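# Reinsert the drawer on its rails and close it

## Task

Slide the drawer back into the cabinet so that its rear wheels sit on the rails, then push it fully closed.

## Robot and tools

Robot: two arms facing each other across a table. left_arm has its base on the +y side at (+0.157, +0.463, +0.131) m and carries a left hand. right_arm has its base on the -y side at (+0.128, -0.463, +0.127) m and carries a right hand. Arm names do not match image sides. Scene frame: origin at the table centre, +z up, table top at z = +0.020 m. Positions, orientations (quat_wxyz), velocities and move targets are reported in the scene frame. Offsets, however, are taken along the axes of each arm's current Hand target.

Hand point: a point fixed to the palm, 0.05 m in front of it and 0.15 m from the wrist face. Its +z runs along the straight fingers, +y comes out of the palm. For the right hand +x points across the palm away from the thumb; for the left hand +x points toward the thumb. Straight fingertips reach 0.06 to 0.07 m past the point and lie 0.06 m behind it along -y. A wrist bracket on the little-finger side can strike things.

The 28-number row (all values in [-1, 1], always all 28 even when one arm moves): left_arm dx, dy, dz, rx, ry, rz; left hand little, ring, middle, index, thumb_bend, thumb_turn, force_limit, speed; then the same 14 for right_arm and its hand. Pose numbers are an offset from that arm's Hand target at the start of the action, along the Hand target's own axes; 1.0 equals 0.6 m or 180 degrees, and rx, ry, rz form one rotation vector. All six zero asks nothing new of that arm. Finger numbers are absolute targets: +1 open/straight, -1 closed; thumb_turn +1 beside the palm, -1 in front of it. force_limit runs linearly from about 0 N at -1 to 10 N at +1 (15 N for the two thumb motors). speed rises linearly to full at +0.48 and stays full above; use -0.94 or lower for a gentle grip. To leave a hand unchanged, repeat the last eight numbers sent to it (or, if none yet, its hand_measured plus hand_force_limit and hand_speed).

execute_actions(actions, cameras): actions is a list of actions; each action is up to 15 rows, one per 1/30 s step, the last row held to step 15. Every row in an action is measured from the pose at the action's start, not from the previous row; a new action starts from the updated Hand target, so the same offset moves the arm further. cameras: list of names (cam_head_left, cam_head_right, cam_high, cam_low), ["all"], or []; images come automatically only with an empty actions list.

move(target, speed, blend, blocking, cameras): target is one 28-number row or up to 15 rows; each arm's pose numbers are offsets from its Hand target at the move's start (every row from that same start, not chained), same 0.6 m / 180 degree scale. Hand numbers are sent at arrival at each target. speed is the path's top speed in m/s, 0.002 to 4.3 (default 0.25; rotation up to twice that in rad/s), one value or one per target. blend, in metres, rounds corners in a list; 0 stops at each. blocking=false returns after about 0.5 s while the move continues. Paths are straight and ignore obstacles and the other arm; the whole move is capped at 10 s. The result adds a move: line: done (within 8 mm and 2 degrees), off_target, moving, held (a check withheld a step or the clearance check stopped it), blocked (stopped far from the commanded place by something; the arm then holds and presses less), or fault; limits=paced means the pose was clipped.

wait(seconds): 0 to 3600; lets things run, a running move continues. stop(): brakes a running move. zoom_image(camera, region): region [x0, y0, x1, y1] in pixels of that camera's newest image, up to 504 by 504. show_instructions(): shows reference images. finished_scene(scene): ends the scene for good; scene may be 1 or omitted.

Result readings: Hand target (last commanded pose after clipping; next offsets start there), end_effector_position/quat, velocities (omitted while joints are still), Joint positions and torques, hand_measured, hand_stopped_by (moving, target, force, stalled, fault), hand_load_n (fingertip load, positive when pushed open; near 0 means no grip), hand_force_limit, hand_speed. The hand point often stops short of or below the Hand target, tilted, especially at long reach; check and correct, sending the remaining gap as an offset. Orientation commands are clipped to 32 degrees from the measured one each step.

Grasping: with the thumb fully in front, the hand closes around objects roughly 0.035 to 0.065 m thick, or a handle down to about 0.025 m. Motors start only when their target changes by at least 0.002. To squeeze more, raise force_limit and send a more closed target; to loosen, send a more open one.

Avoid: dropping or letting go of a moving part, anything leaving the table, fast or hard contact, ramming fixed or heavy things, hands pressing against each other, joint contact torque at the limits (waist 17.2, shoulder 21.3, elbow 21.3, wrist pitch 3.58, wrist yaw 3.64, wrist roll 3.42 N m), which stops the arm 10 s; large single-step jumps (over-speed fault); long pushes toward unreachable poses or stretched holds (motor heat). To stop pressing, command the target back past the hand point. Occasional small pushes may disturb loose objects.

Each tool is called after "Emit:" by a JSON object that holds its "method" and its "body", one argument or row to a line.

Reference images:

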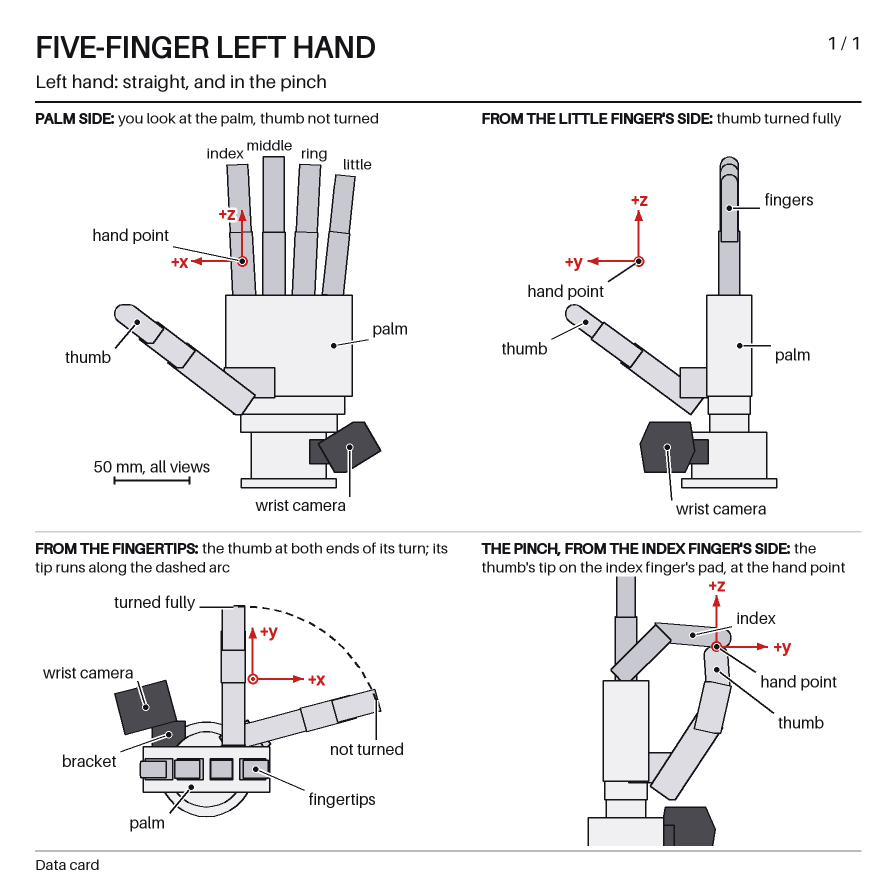

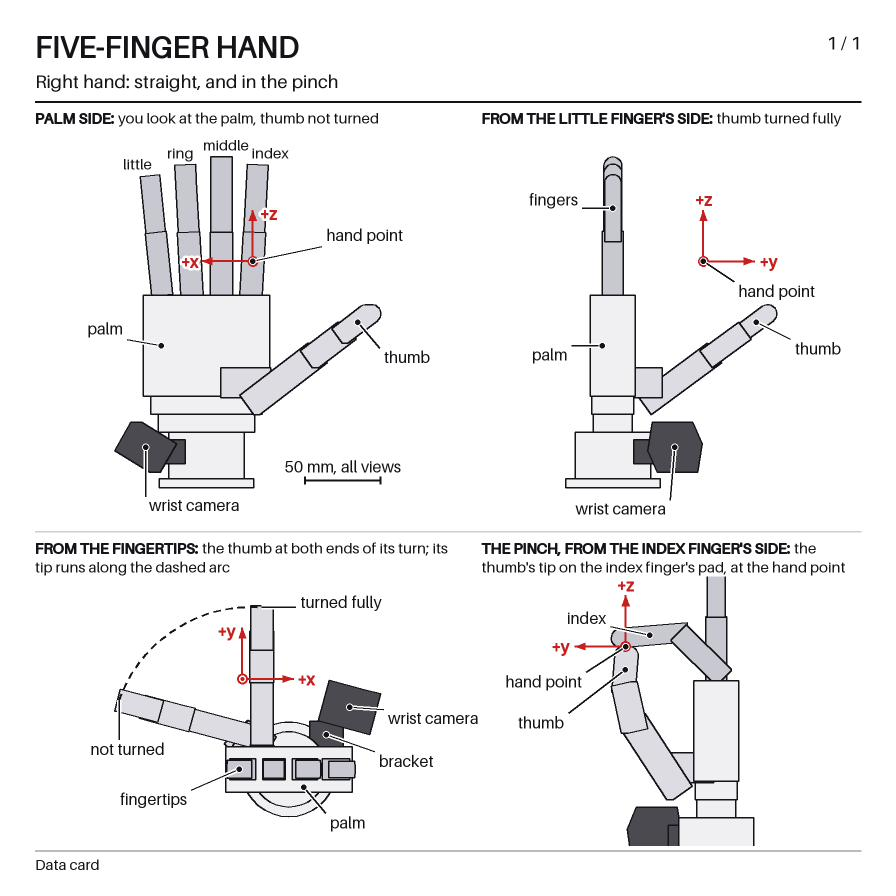

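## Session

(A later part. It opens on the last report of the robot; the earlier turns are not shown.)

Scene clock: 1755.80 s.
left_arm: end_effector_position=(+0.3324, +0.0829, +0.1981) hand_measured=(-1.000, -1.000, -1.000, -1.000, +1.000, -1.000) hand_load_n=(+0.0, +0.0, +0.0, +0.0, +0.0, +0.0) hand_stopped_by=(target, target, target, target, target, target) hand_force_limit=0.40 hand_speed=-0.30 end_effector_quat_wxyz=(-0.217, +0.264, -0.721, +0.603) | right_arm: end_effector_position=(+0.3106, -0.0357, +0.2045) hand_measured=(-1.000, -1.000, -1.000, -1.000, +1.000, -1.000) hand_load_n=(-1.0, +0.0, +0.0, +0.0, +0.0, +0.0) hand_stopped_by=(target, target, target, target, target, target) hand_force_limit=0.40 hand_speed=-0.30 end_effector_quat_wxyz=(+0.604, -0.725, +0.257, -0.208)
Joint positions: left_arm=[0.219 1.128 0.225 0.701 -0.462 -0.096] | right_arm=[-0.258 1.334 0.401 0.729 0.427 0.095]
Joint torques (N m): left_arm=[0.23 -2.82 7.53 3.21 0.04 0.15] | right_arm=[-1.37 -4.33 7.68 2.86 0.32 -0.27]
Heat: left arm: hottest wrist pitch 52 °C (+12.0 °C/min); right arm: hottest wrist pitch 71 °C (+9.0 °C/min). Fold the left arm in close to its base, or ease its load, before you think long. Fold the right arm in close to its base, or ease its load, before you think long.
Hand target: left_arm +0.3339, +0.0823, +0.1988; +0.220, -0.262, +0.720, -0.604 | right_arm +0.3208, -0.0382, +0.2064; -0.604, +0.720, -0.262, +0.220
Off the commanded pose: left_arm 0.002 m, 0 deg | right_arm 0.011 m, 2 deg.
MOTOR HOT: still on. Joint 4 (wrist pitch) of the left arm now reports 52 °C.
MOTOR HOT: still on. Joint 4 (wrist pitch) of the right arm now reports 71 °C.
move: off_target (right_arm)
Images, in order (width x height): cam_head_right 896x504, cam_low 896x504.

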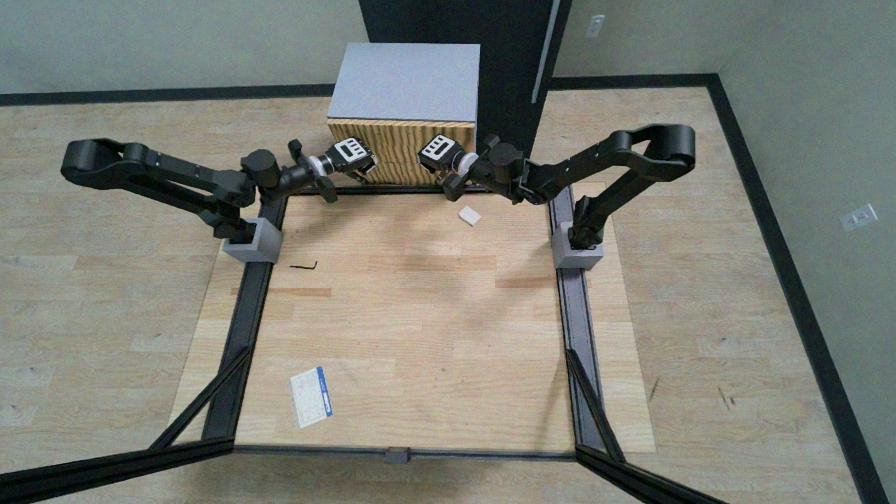

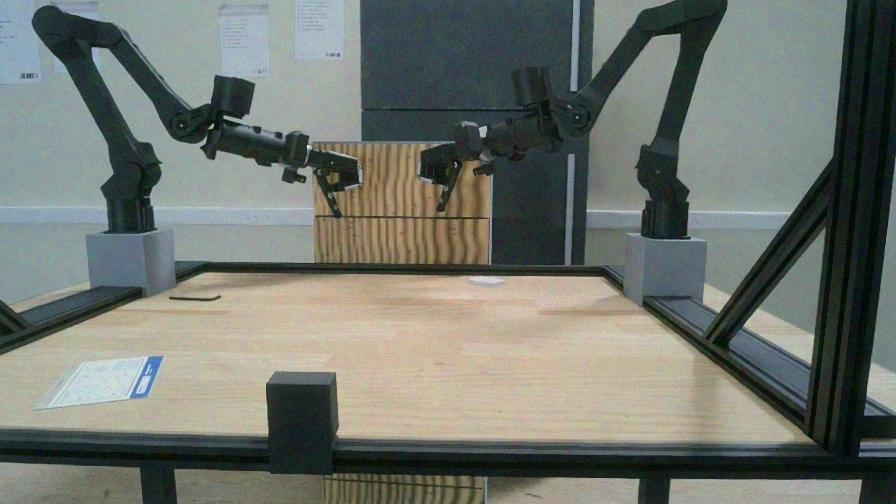

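Emit:
{"method": "move", "body": {
  "target": [-0.01277,-0.00187,0.01055,0,0,0,-1,-1,-1,-1,1.0,-1,0.4,-0.3,0.00638,-0.00093,0.00528,0,0,0,-1,-1,-1,-1,1.0,-1,0.4,-0.3],
  "speed": 0.025,
  "cameras": ["cam_head_right","cam_low"]
}}

Scene clock: 1765.87 s.
left_arm: end_effector_position=(+0.3392, +0.0832, +0.1948) hand_measured=(-1.000, -1.000, -1.000, -1.000, +1.000, -1.000) hand_load_n=(-0.5, +0.0, +0.0, +0.0, +0.0, +0.0) hand_stopped_by=(target, target, target, target, target, target) hand_force_limit=0.40 hand_speed=-0.30 end_effector_quat_wxyz=(-0.214, +0.262, -0.724, +0.601) | right_arm: end_effector_position=(+0.3126, -0.0352, +0.2037) hand_measured=(-1.000, -1.000, -1.000, -1.000, +1.000, -1.000) hand_load_n=(-1.0, +0.0, +0.0, +0.0, +0.0, +0.0) hand_stopped_by=(target, target, target, target, target, target) hand_force_limit=0.40 hand_speed=-0.30 end_effector_quat_wxyz=(+0.604, -0.727, +0.254, -0.205)
Joint positions: left_arm=[0.271 1.145 0.225 0.716 -0.404 -0.086] | right_arm=[-0.275 1.339 0.401 0.735 0.403 0.09]
Joint torques (N m): left_arm=[0.66 -2.87 8.2 3.27 -0.12 0.18] | right_arm=[-1.76 -4.23 8.1 2.79 0.45 -0.29]
Heat: left arm: hottest wrist pitch 58 °C (+18.0 °C/min); right arm: hottest wrist pitch 75 °C (+13.0 °C/min). Heating fast: the left arm's wrist pitch motor: a push or a pull is the cause, and it goes on while you think. Ease it with your next call, before anything else. Fold the right arm in close to its base, or ease its load, before you think long.
Hand target: left_arm +0.3439, +0.0824, +0.1988; +0.220, -0.262, +0.720, -0.604 | right_arm +0.3259, -0.0382, +0.2062; -0.604, +0.720, -0.262, +0.220
Off the commanded pose: left_arm 0.006 m, 1 deg | right_arm 0.014 m, 2 deg.
MOTOR HOT: still on. Joint 4 (wrist pitch) of the left arm now reports 58 °C.
MOTOR HOT: still on. Joint 4 (wrist pitch) of the right arm now reports 75 °C.
move: off_target (right_arm)

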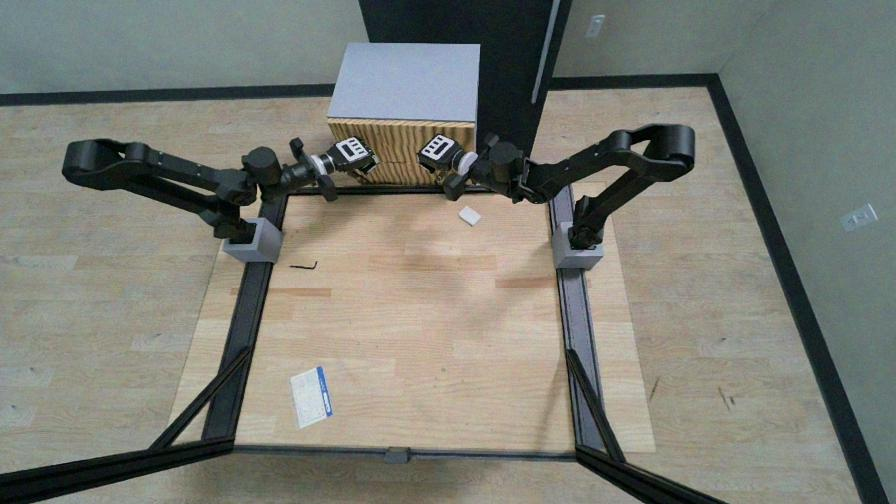

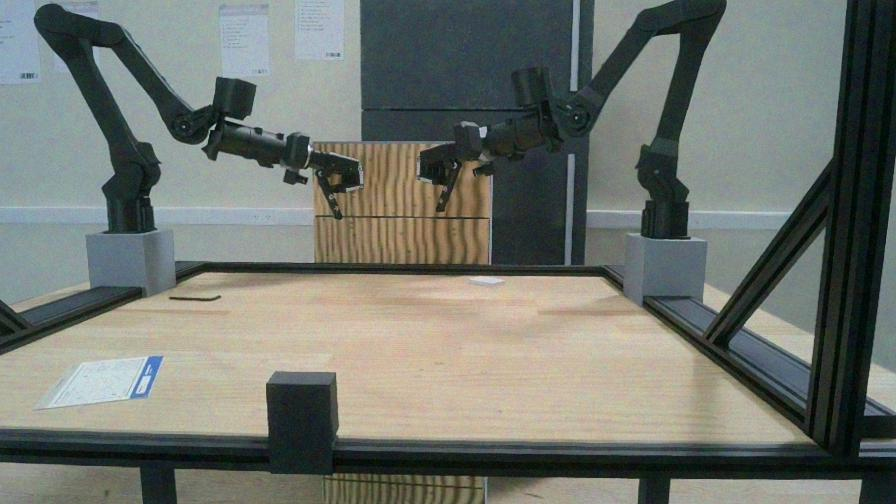

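Emit:
{"method": "move", "body": {
  "target": [
    [0.0383,0.0056,-0.03165,0,0,0,-1,-1,-1,-1,1.0,-1,0.4,-0.3,-0.0383,0.0056,-0.03165,0,0,0,-1,-1,-1,-1,1.0,-1,0.4,-0.3],
    [0.1532,0.0224,-0.1266,0,0,0,-1,-1,-1,-1,1.0,-1,0.4,-0.3,-0.1532,0.0224,-0.1266,0,0,0,-1,-1,-1,-1,1.0,-1,0.4,-0.3]
  ],
  "speed": [0.04, 0.1],
  "blend": [0.01, 0],
  "cameras": ["all"]
}}

Scene clock: 1771.27 s.
left_arm: end_effector_position=(+0.2247, +0.0862, +0.1927) hand_measured=(-1.000, -1.000, -1.000, -1.000, +1.000, -1.000) hand_load_n=(+0.0, +0.0, +0.5, +0.0, +0.0, +0.0) hand_stopped_by=(target, target, target, target, target, target) hand_force_limit=0.40 hand_speed=-0.30 end_effector_quat_wxyz=(-0.222, +0.255, -0.725, +0.600) | right_arm: end_effector_position=(+0.2061, -0.0410, +0.2037) hand_measured=(-1.000, -1.000, -1.000, -1.000, +1.000, -1.000) hand_load_n=(+0.0, +0.0, +0.0, +0.0, +0.0, +0.0) hand_stopped_by=(target, target, target, target, target, target) hand_force_limit=0.40 hand_speed=-0.30 end_effector_quat_wxyz=(+0.602, -0.723, +0.257, -0.221)
Joint positions: left_arm=[-0.403 1.155 0.274 0.503 -1.057 -0.317] | right_arm=[0.253 1.323 0.417 0.599 0.944 0.242]
Joint torques (N m): left_arm=[-0.29 -2.48 9.15 1.43 -0.86 -0.14] | right_arm=[0.09 -3.94 8.62 1.18 0.4 0.17]
Heat: left arm: hottest wrist pitch 57 °C (+16.2 °C/min); right arm: hottest wrist pitch 76 °C (+14.2 °C/min). Fold the left arm in close to its base, or ease its load, before you think long. Fold the right arm in close to its base, or ease its load, before you think long.
Hand target: left_arm +0.2240, +0.0824, +0.1988; +0.220, -0.262, +0.720, -0.604 | right_arm +0.2058, -0.0383, +0.2062; -0.604, +0.720, -0.262, +0.220
Off the commanded pose: left_arm 0.007 m, 1 deg | right_arm 0.004 m, 1 deg.
MOTOR HOT: still on. Joint 4 (wrist pitch) of the left arm now reports 57 °C.
MOTOR HOT: still on. Joint 4 (wrist pitch) of the right arm now reports 76 °C.
move: done

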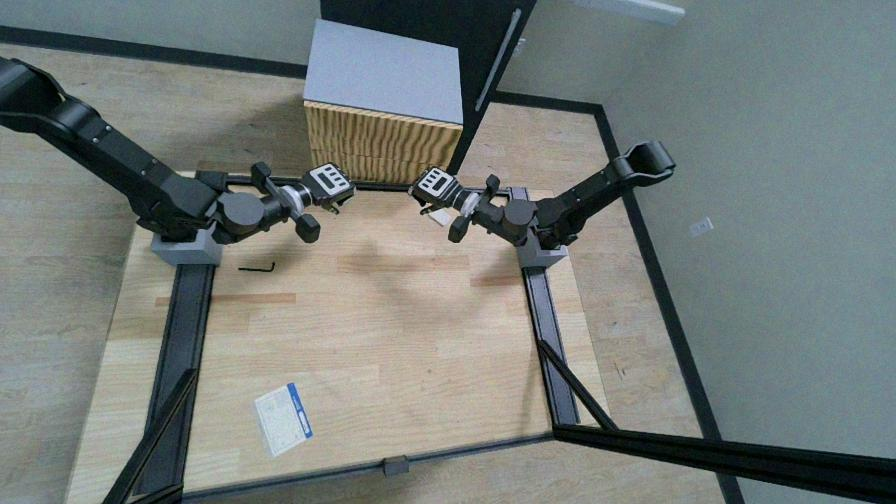

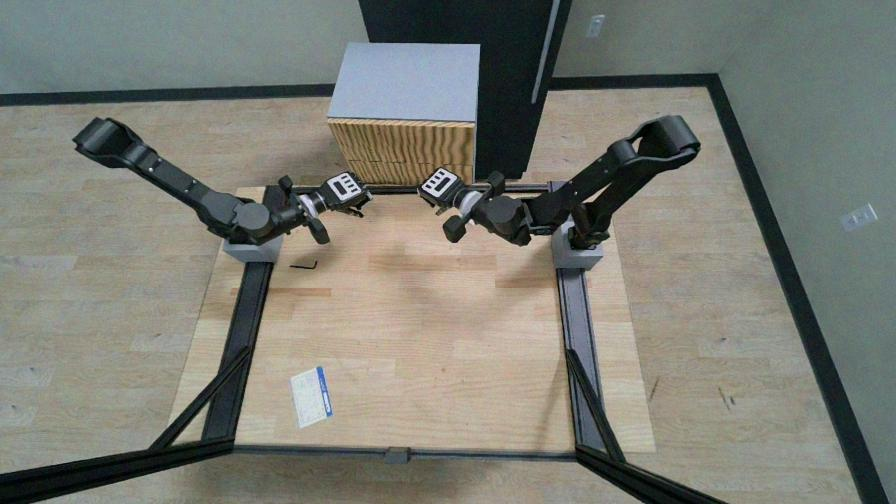

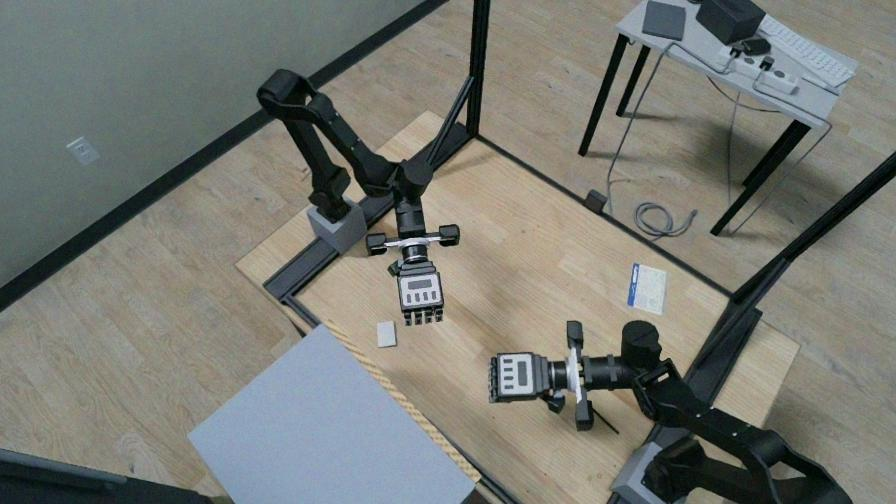

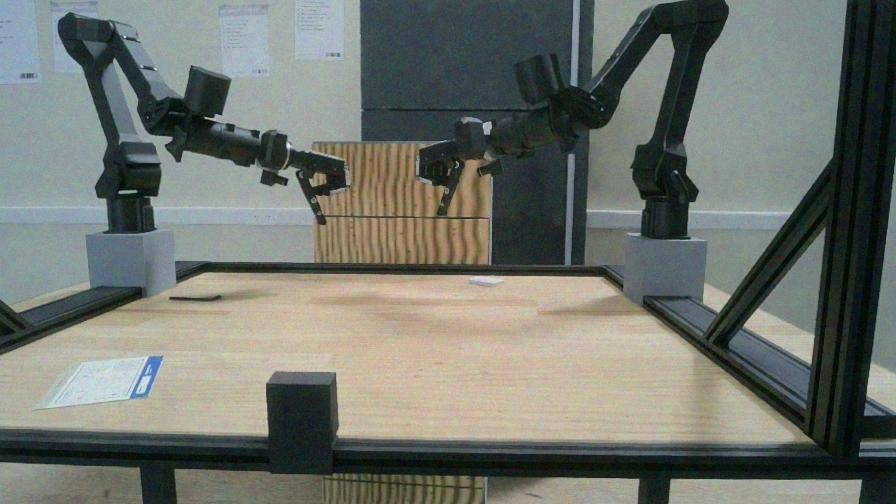

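Emit:
{"method": "zoom_image", "body": {
  "camera": "cam_head_right",
  "region": [310, 80, 490, 200]
}}

Emit:
{"method": "zoom_image", "body": {
  "camera": "cam_low",
  "region": [290, 120, 510, 260]
}}

Emit:
{"method": "zoom_image", "body": {
  "camera": "cam_high",
  "region": [280, 300, 520, 500]
}}

Emit:
{"method": "zoom_image", "body": {
  "camera": "cam_head_left",
  "region": [290, 80, 480, 200]
}}

Scaled by 2.800 from the camera's image (finer frame: 1280x720).

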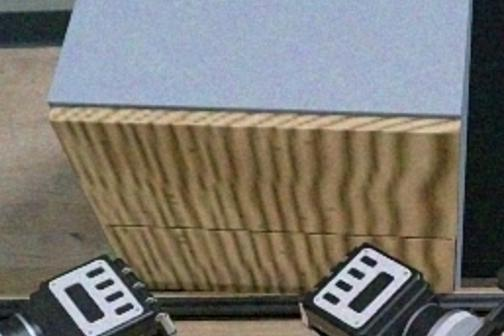

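Scaled by 2.291 from the camera's image (finer frame: 1280x720).

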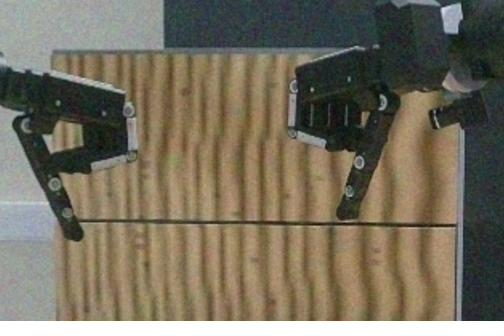

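Scaled by 2.100 from the camera's image (finer frame: 1280x720).

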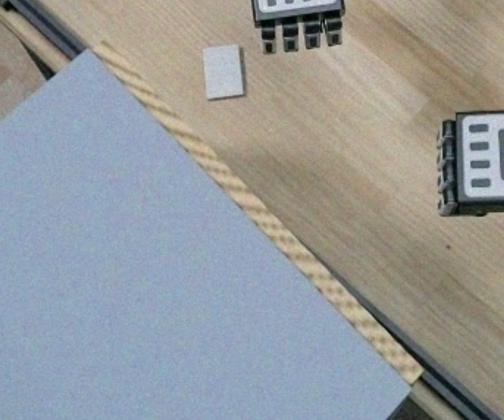

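Scaled by 2.653 from the camera's image (finer frame: 1280x720).

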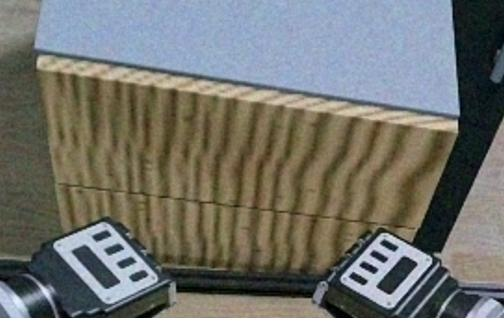

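Emit:
{"method": "zoom_image", "body": {
  "camera": "cam_head_right",
  "region": [425, 105, 485, 185]
}}

Emit:
{"method": "zoom_image", "body": {
  "camera": "cam_low",
  "region": [450, 190, 510, 240]
}}

Emit:
{"method": "zoom_image", "body": {
  "camera": "cam_head_left",
  "region": [295, 90, 355, 170]
}}

Emit:
{"method": "zoom_image", "body": {
  "camera": "cam_high",
  "region": [420, 420, 520, 504]
}}

Scaled by 6.300 from the camera's image (finer frame: 1280x720).

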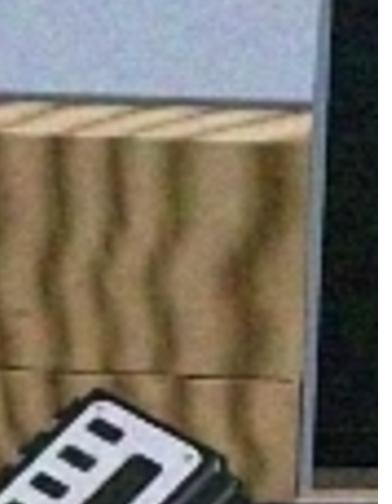

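Scaled by 8.400 from the camera's image (finer frame: 1280x720).

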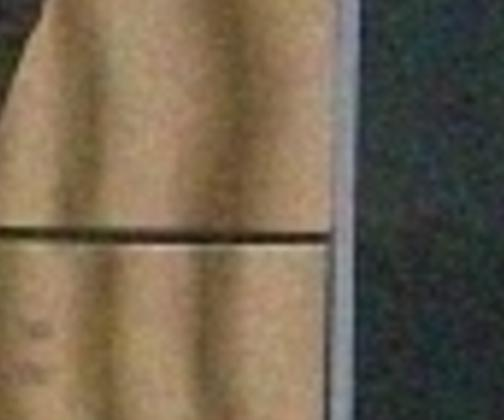

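Scaled by 6.300 from the camera's image (finer frame: 1280x720).

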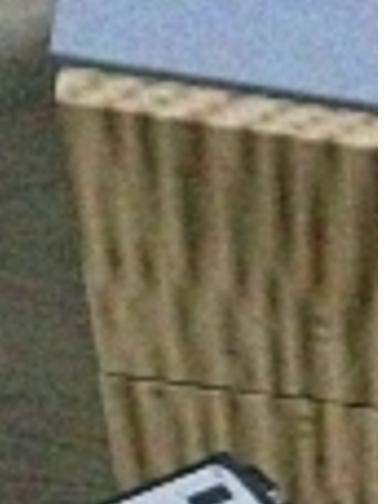

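Scaled by 5.040 from the camera's image (finer frame: 1280x720).

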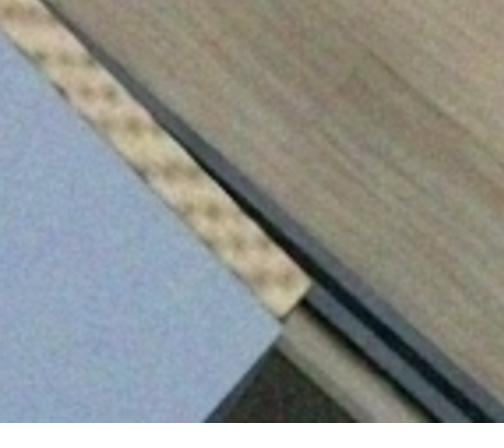

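Emit:
{"method": "zoom_image", "body": {
  "camera": "cam_low",
  "region": [295, 195, 345, 240]
}}

Emit:
{"method": "zoom_image", "body": {
  "camera": "cam_low",
  "region": [400, 130, 500, 230]
}}

Emit:
{"method": "zoom_image", "body": {
  "camera": "cam_high",
  "region": [300, 305, 360, 355]
}}

Scaled by 10.080 from the camera's image (finer frame: 1280x720).

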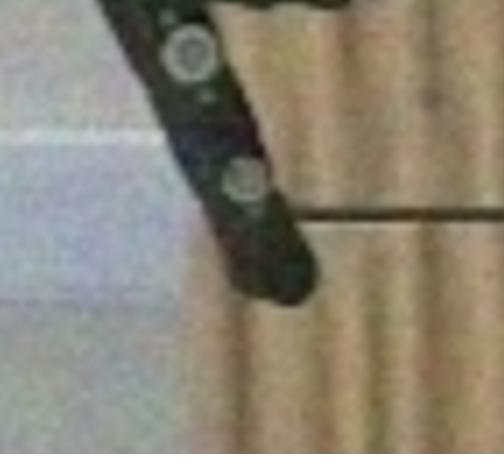

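Scaled by 5.040 from the camera's image (finer frame: 1280x720).

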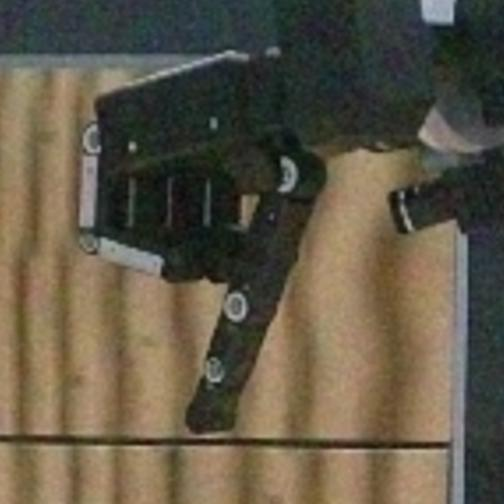

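Scaled by 8.400 from the camera's image (finer frame: 1280x720).

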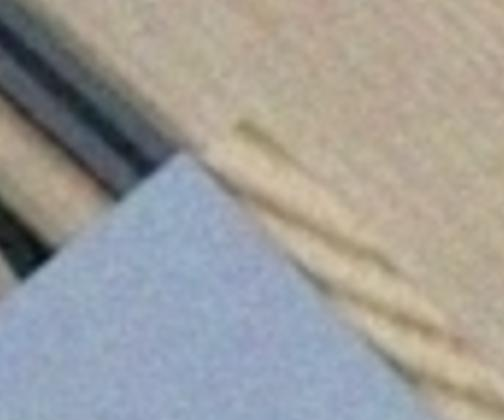

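Emit:
{"method": "zoom_image", "body": {
  "camera": "cam_head_left",
  "region": [420, 105, 480, 195]
}}

Emit:
{"method": "zoom_image", "body": {
  "camera": "cam_head_right",
  "region": [320, 100, 380, 190]
}}

Emit:
{"method": "zoom_image", "body": {
  "camera": "cam_head_left",
  "region": [310, 130, 350, 180]
}}

Scaled by 5.600 from the camera's image (finer frame: 1280x720).

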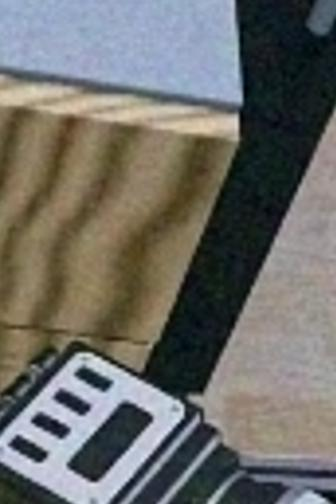

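Scaled by 5.600 from the camera's image (finer frame: 1280x720).

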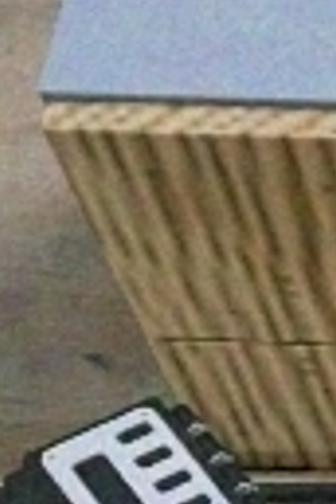

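Scaled by 10.080 from the camera's image (finer frame: 1280x720).

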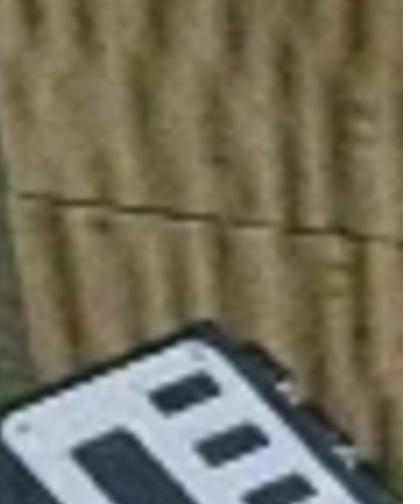

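Emit:
{"method": "move", "body": {
  "target": [-0.0433,0.0315,-0.1785,0,0,0,-1,-1,-1,-1,1.0,-1,0.4,-0.3,0.0433,0.0315,-0.1785,0,0,0,-1,-1,-1,-1,1.0,-1,0.4,-0.3],
  "speed": 0.12,
  "cameras": ["cam_head_left","cam_head_right","cam_low","cam_high"]
}}

Scene clock: 1817.70 s.
left_arm: end_effector_position=(+0.1764, +0.1829, +0.1976) hand_measured=(-1.000, -1.000, -1.000, -1.000, +1.000, -1.000) hand_load_n=(+0.0, +0.0, +0.0, +0.0, +0.0, +0.0) hand_stopped_by=(target, target, target, target, target, target) hand_force_limit=0.40 hand_speed=-0.30 end_effector_quat_wxyz=(-0.220, +0.261, -0.720, +0.604) | right_arm: end_effector_position=(+0.1570, -0.1409, +0.2000) hand_measured=(-1.000, -1.000, -1.000, -1.000, +1.000, -1.000) hand_load_n=(+0.0, +0.0, +0.0, +0.0, +0.0, +0.0) hand_stopped_by=(target, target, target, target, target, target) hand_force_limit=0.40 hand_speed=-0.30 end_effector_quat_wxyz=(+0.598, -0.727, +0.257, -0.221)
Joint positions: left_arm=[-1.059 1.411 0.558 -1.51 -1.323 -2.376] | right_arm=[0.748 1.04 0.436 -0.457 1.354 1.037]
Joint torques (N m): left_arm=[-0.34 -1.7 5.47 -1.65 -0.87 -0.13] | right_arm=[0.23 -1.91 8.38 0.26 1.37 0.17]
Heat: left arm: hottest wrist pitch 49 °C (-4.0 °C/min); right arm: hottest wrist pitch 61 °C (-11.1 °C/min). Fold the left arm in close to its base, or ease its load, before you think long. Fold the right arm in close to its base, or ease its load, before you think long.
Hand target: left_arm +0.1739, +0.1824, +0.1987; +0.220, -0.262, +0.720, -0.604 | right_arm +0.1559, -0.1384, +0.2063; -0.604, +0.720, -0.262, +0.220
Off the commanded pose: left_arm 0.003 m, 0 deg | right_arm 0.007 m, 1 deg.
MOTOR HOT: still on. Joint 4 (wrist pitch) of the left arm now reports 49 °C.
MOTOR HOT: still on. Joint 4 (wrist pitch) of the right arm now reports 61 °C.
move: done

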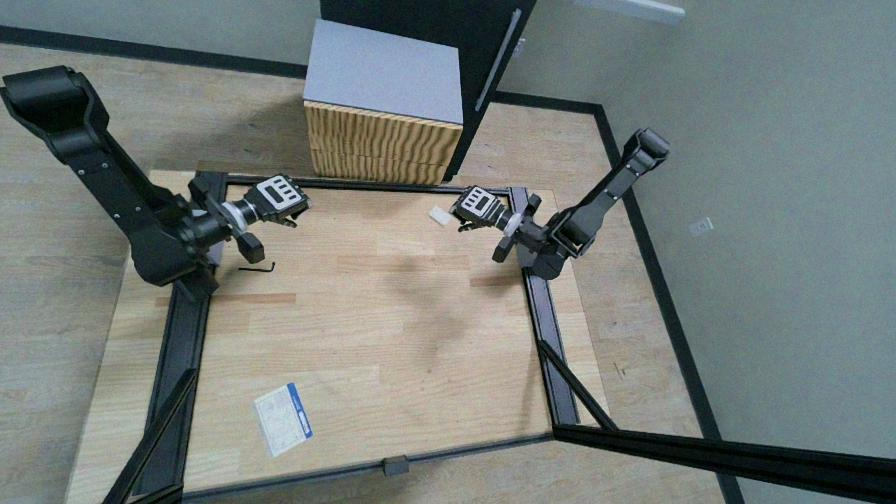

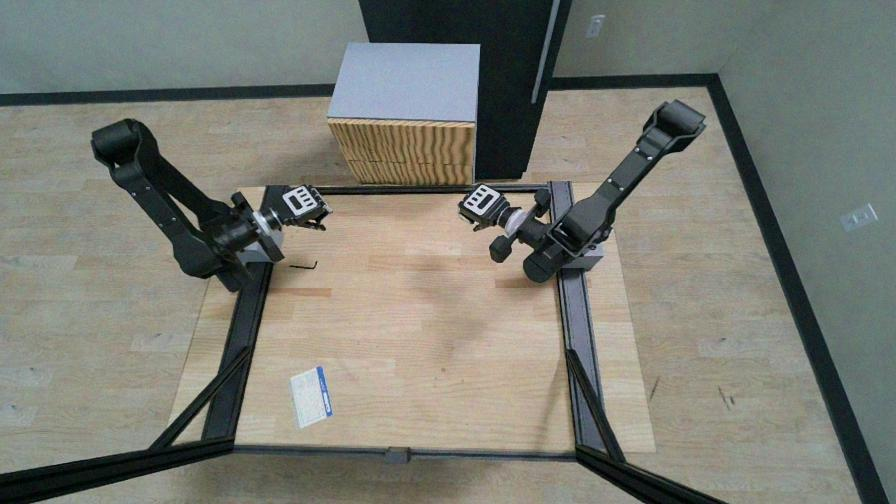

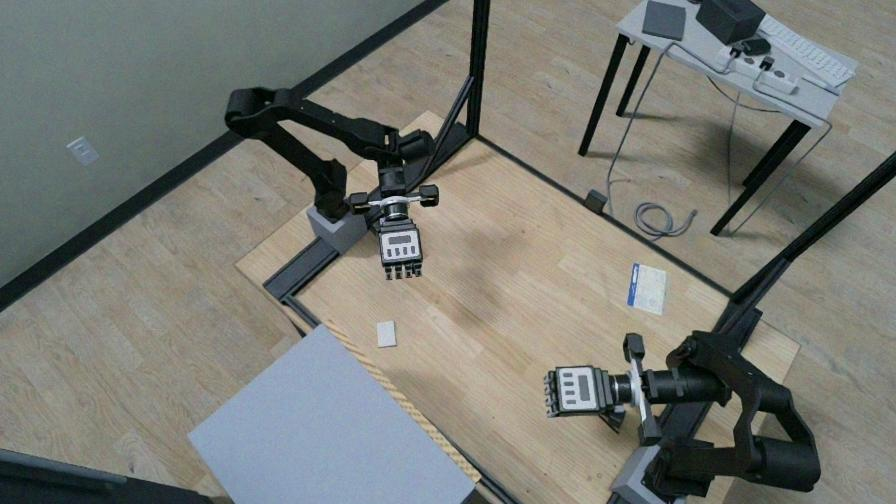

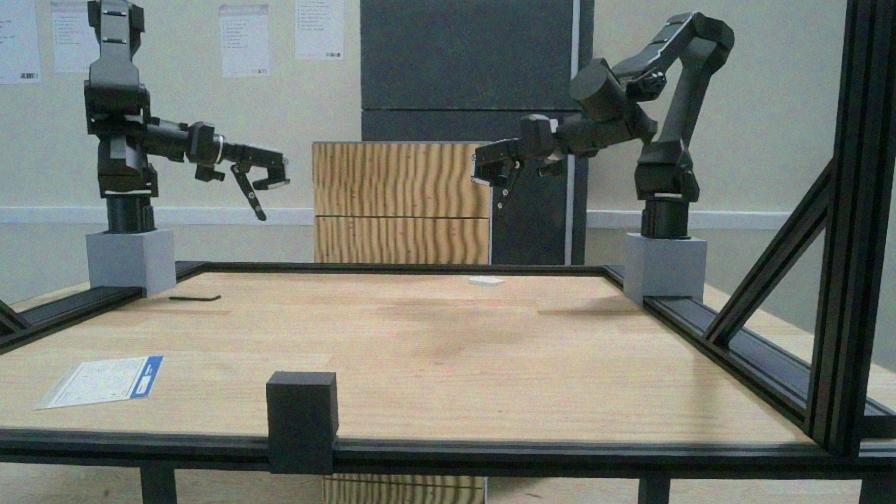

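Emit:
{"method": "zoom_image", "body": {
  "camera": "cam_low",
  "region": [300, 130, 350, 180]
}}

Emit:
{"method": "zoom_image", "body": {
  "camera": "cam_low",
  "region": [300, 195, 350, 245]
}}

Emit:
{"method": "zoom_image", "body": {
  "camera": "cam_low",
  "region": [460, 195, 510, 245]
}}

Emit:
{"method": "zoom_image", "body": {
  "camera": "cam_head_right",
  "region": [320, 110, 380, 190]
}}

Emit:
{"method": "zoom_image", "body": {
  "camera": "cam_head_left",
  "region": [410, 110, 470, 190]
}}

Emit:
{"method": "zoom_image", "body": {
  "camera": "cam_head_left",
  "region": [295, 110, 355, 190]
}}

Scaled by 10.080 from the camera's image (finer frame: 1280x720).

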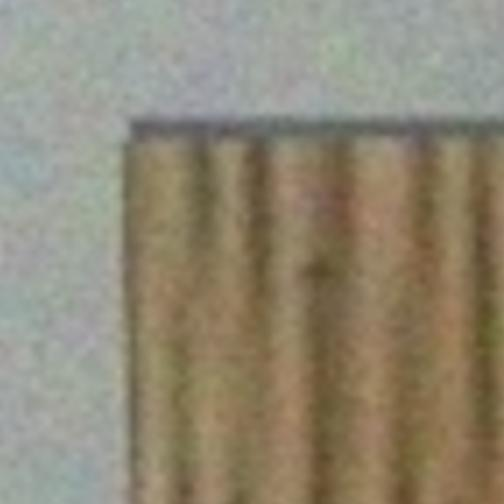

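Scaled by 10.080 from the camera's image (finer frame: 1280x720).

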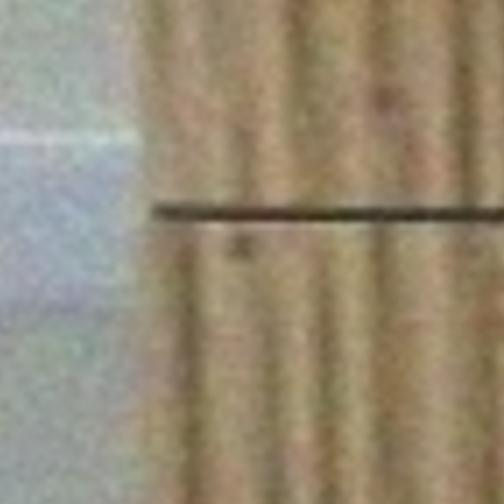

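Scaled by 10.080 from the camera's image (finer frame: 1280x720).

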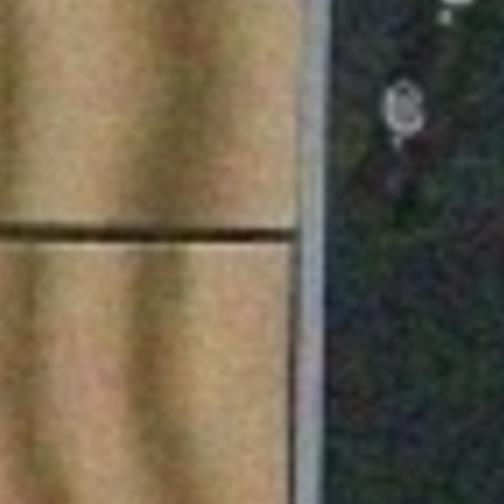

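Scaled by 6.300 from the camera's image (finer frame: 1280x720).

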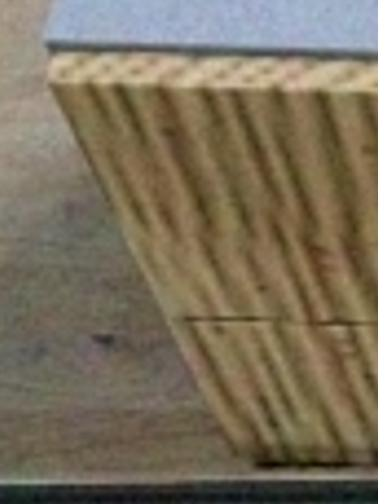

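Scaled by 6.300 from the camera's image (finer frame: 1280x720).

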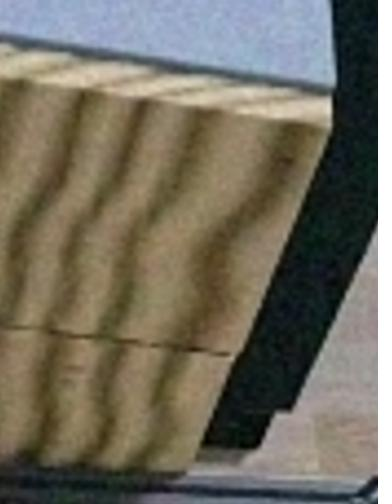

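Scaled by 6.300 from the camera's image (finer frame: 1280x720).

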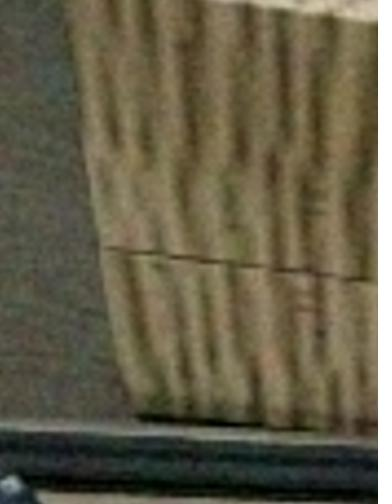

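Emit:
{"method": "zoom_image", "body": {
  "camera": "cam_low",
  "region": [306, 200, 336, 230]
}}

Emit:
{"method": "zoom_image", "body": {
  "camera": "cam_low",
  "region": [306, 230, 336, 265]
}}

Emit:
{"method": "zoom_image", "body": {
  "camera": "cam_low",
  "region": [470, 225, 500, 265]
}}

Emit:
{"method": "zoom_image", "body": {
  "camera": "cam_head_right",
  "region": [335, 145, 375, 190]
}}

Emit:
{"method": "zoom_image", "body": {
  "camera": "cam_head_left",
  "region": [425, 150, 465, 190]
}}

Scaled by 16.800 from the camera's image (finer frame: 1280x720).

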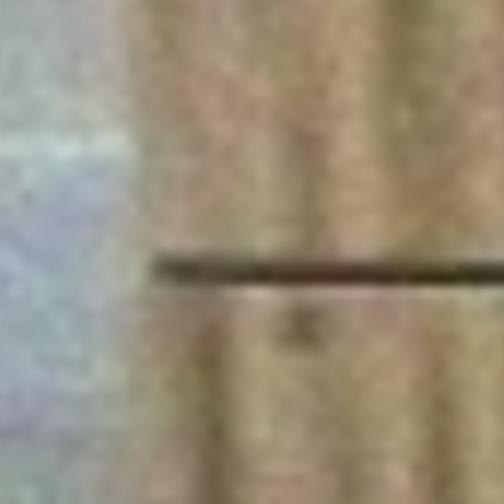

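Scaled by 14.400 from the camera's image (finer frame: 1280x720).

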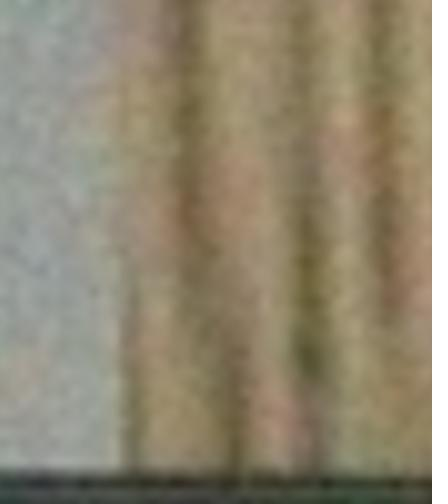

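Scaled by 12.600 from the camera's image (finer frame: 1280x720).

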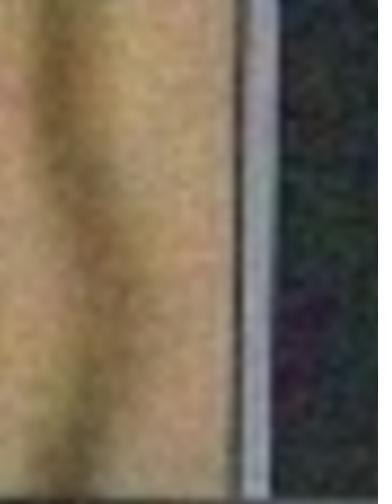

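Scaled by 11.200 from the camera's image (finer frame: 1280x720).

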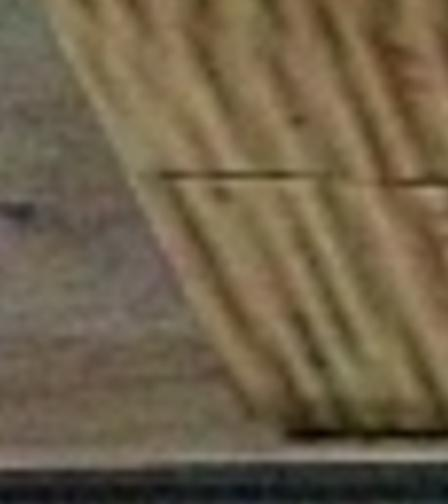

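Scaled by 12.600 from the camera's image (finer frame: 1280x720).

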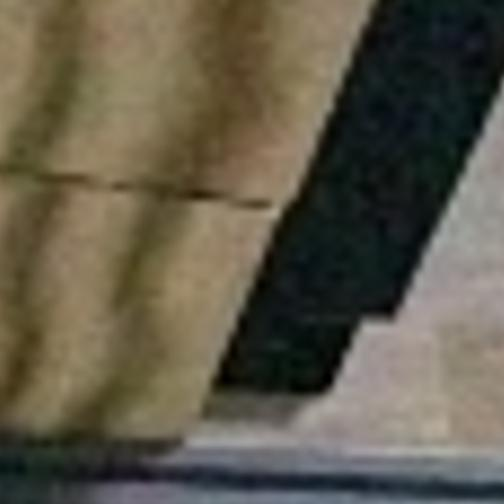

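Emit:
{"method": "move", "body": {
  "target": [
    [0.0433,-0.0315,0.1785,0,0,0,-1,-1,-1,-1,1.0,-1,0.4,-0.3,-0.0433,-0.0315,0.1785,0,0,0,-1,-1,-1,-1,1.0,-1,0.4,-0.3],
    [-0.0666,-0.0476,0.2693,0,0,0,-1,-1,-1,-1,1.0,-1,0.4,-0.3,0.0640,-0.0472,0.2672,0,0,0,-1,-1,-1,-1,1.0,-1,0.4,-0.3],
    [-0.1164,-0.0549,0.3105,0,0,0,-1,-1,-1,-1,1.0,-1,0.4,-0.3,0.1113,-0.0541,0.3063,0,0,0,-1,-1,-1,-1,1.0,-1,0.4,-0.3]
  ],
  "speed": [0.15, 0.12, 0.025],
  "blend": [0.03, 0.005, 0],
  "cameras": ["cam_head_right","cam_low"]
}}

Scene clock: 1852.60 s.
left_arm: end_effector_position=(+0.3405, +0.0773, +0.2013) hand_measured=(-1.000, -1.000, -1.000, -1.000, +1.000, -1.000) hand_load_n=(-1.5, +0.0, +0.0, +0.0, +0.0, +0.0) hand_stopped_by=(target, target, target, target, target, target) hand_force_limit=0.40 hand_speed=-0.30 end_effector_quat_wxyz=(-0.208, +0.258, -0.722, +0.608) | right_arm: end_effector_position=(+0.3125, -0.0366, +0.2008) hand_measured=(-1.000, -1.000, -1.000, -1.000, +1.000, -1.000) hand_load_n=(-1.0, +0.0, +0.0, +0.0, +0.0, +0.5) hand_stopped_by=(target, target, target, target, target, target) hand_force_limit=0.40 hand_speed=-0.30 end_effector_quat_wxyz=(+0.602, -0.729, +0.253, -0.205)
Joint positions: left_arm=[0.291 1.154 0.243 0.722 -0.368 -0.083] | right_arm=[-0.279 1.34 0.396 0.735 0.397 0.089]
Joint torques (N m): left_arm=[1.23 -2.93 6.76 3.37 -0.43 0.22] | right_arm=[-1.82 -4.22 8.71 2.8 0.48 -0.29]
Heat: left arm: hottest wrist pitch 47 °C (-5.0 °C/min); right arm: hottest wrist pitch 57 °C (-10.1 °C/min). Fold the right arm in close to its base, or ease its load, before you think long.
Hand target: left_arm +0.3490, +0.0824, +0.1988; +0.220, -0.262, +0.720, -0.604 | right_arm +0.3269, -0.0382, +0.2063; -0.604, +0.720, -0.262, +0.220
Off the commanded pose: left_arm 0.010 m, 2 deg | right_arm 0.015 m, 2 deg.
MOTOR HOT: still on. Joint 4 (wrist pitch) of the right arm now reports 57 °C.
MOTOR HOT: cleared for the motors of the left arm.
move: off_target (left_arm, right_arm)

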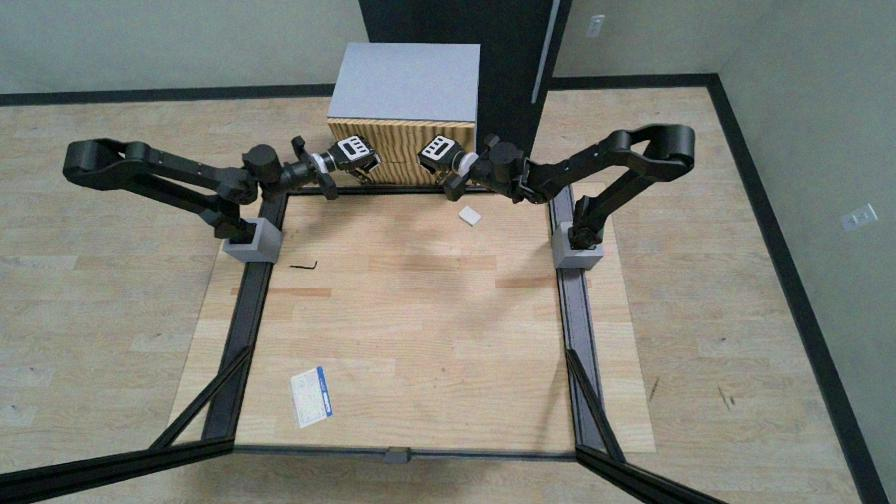

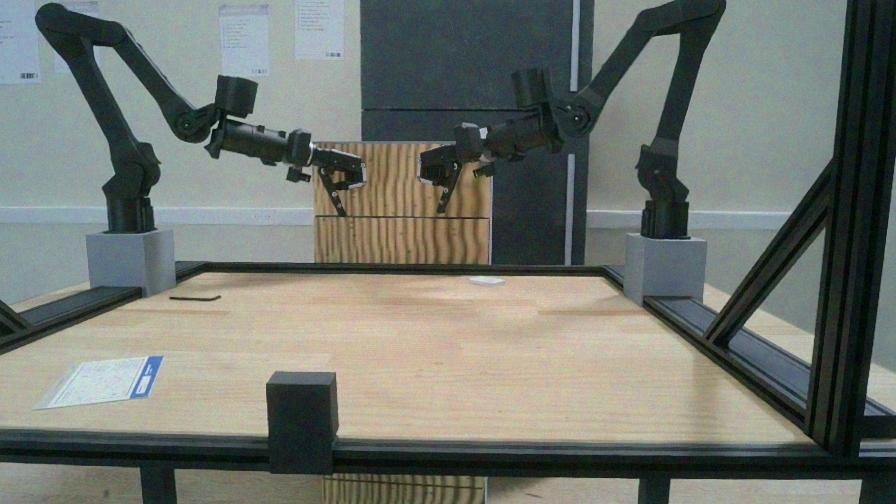

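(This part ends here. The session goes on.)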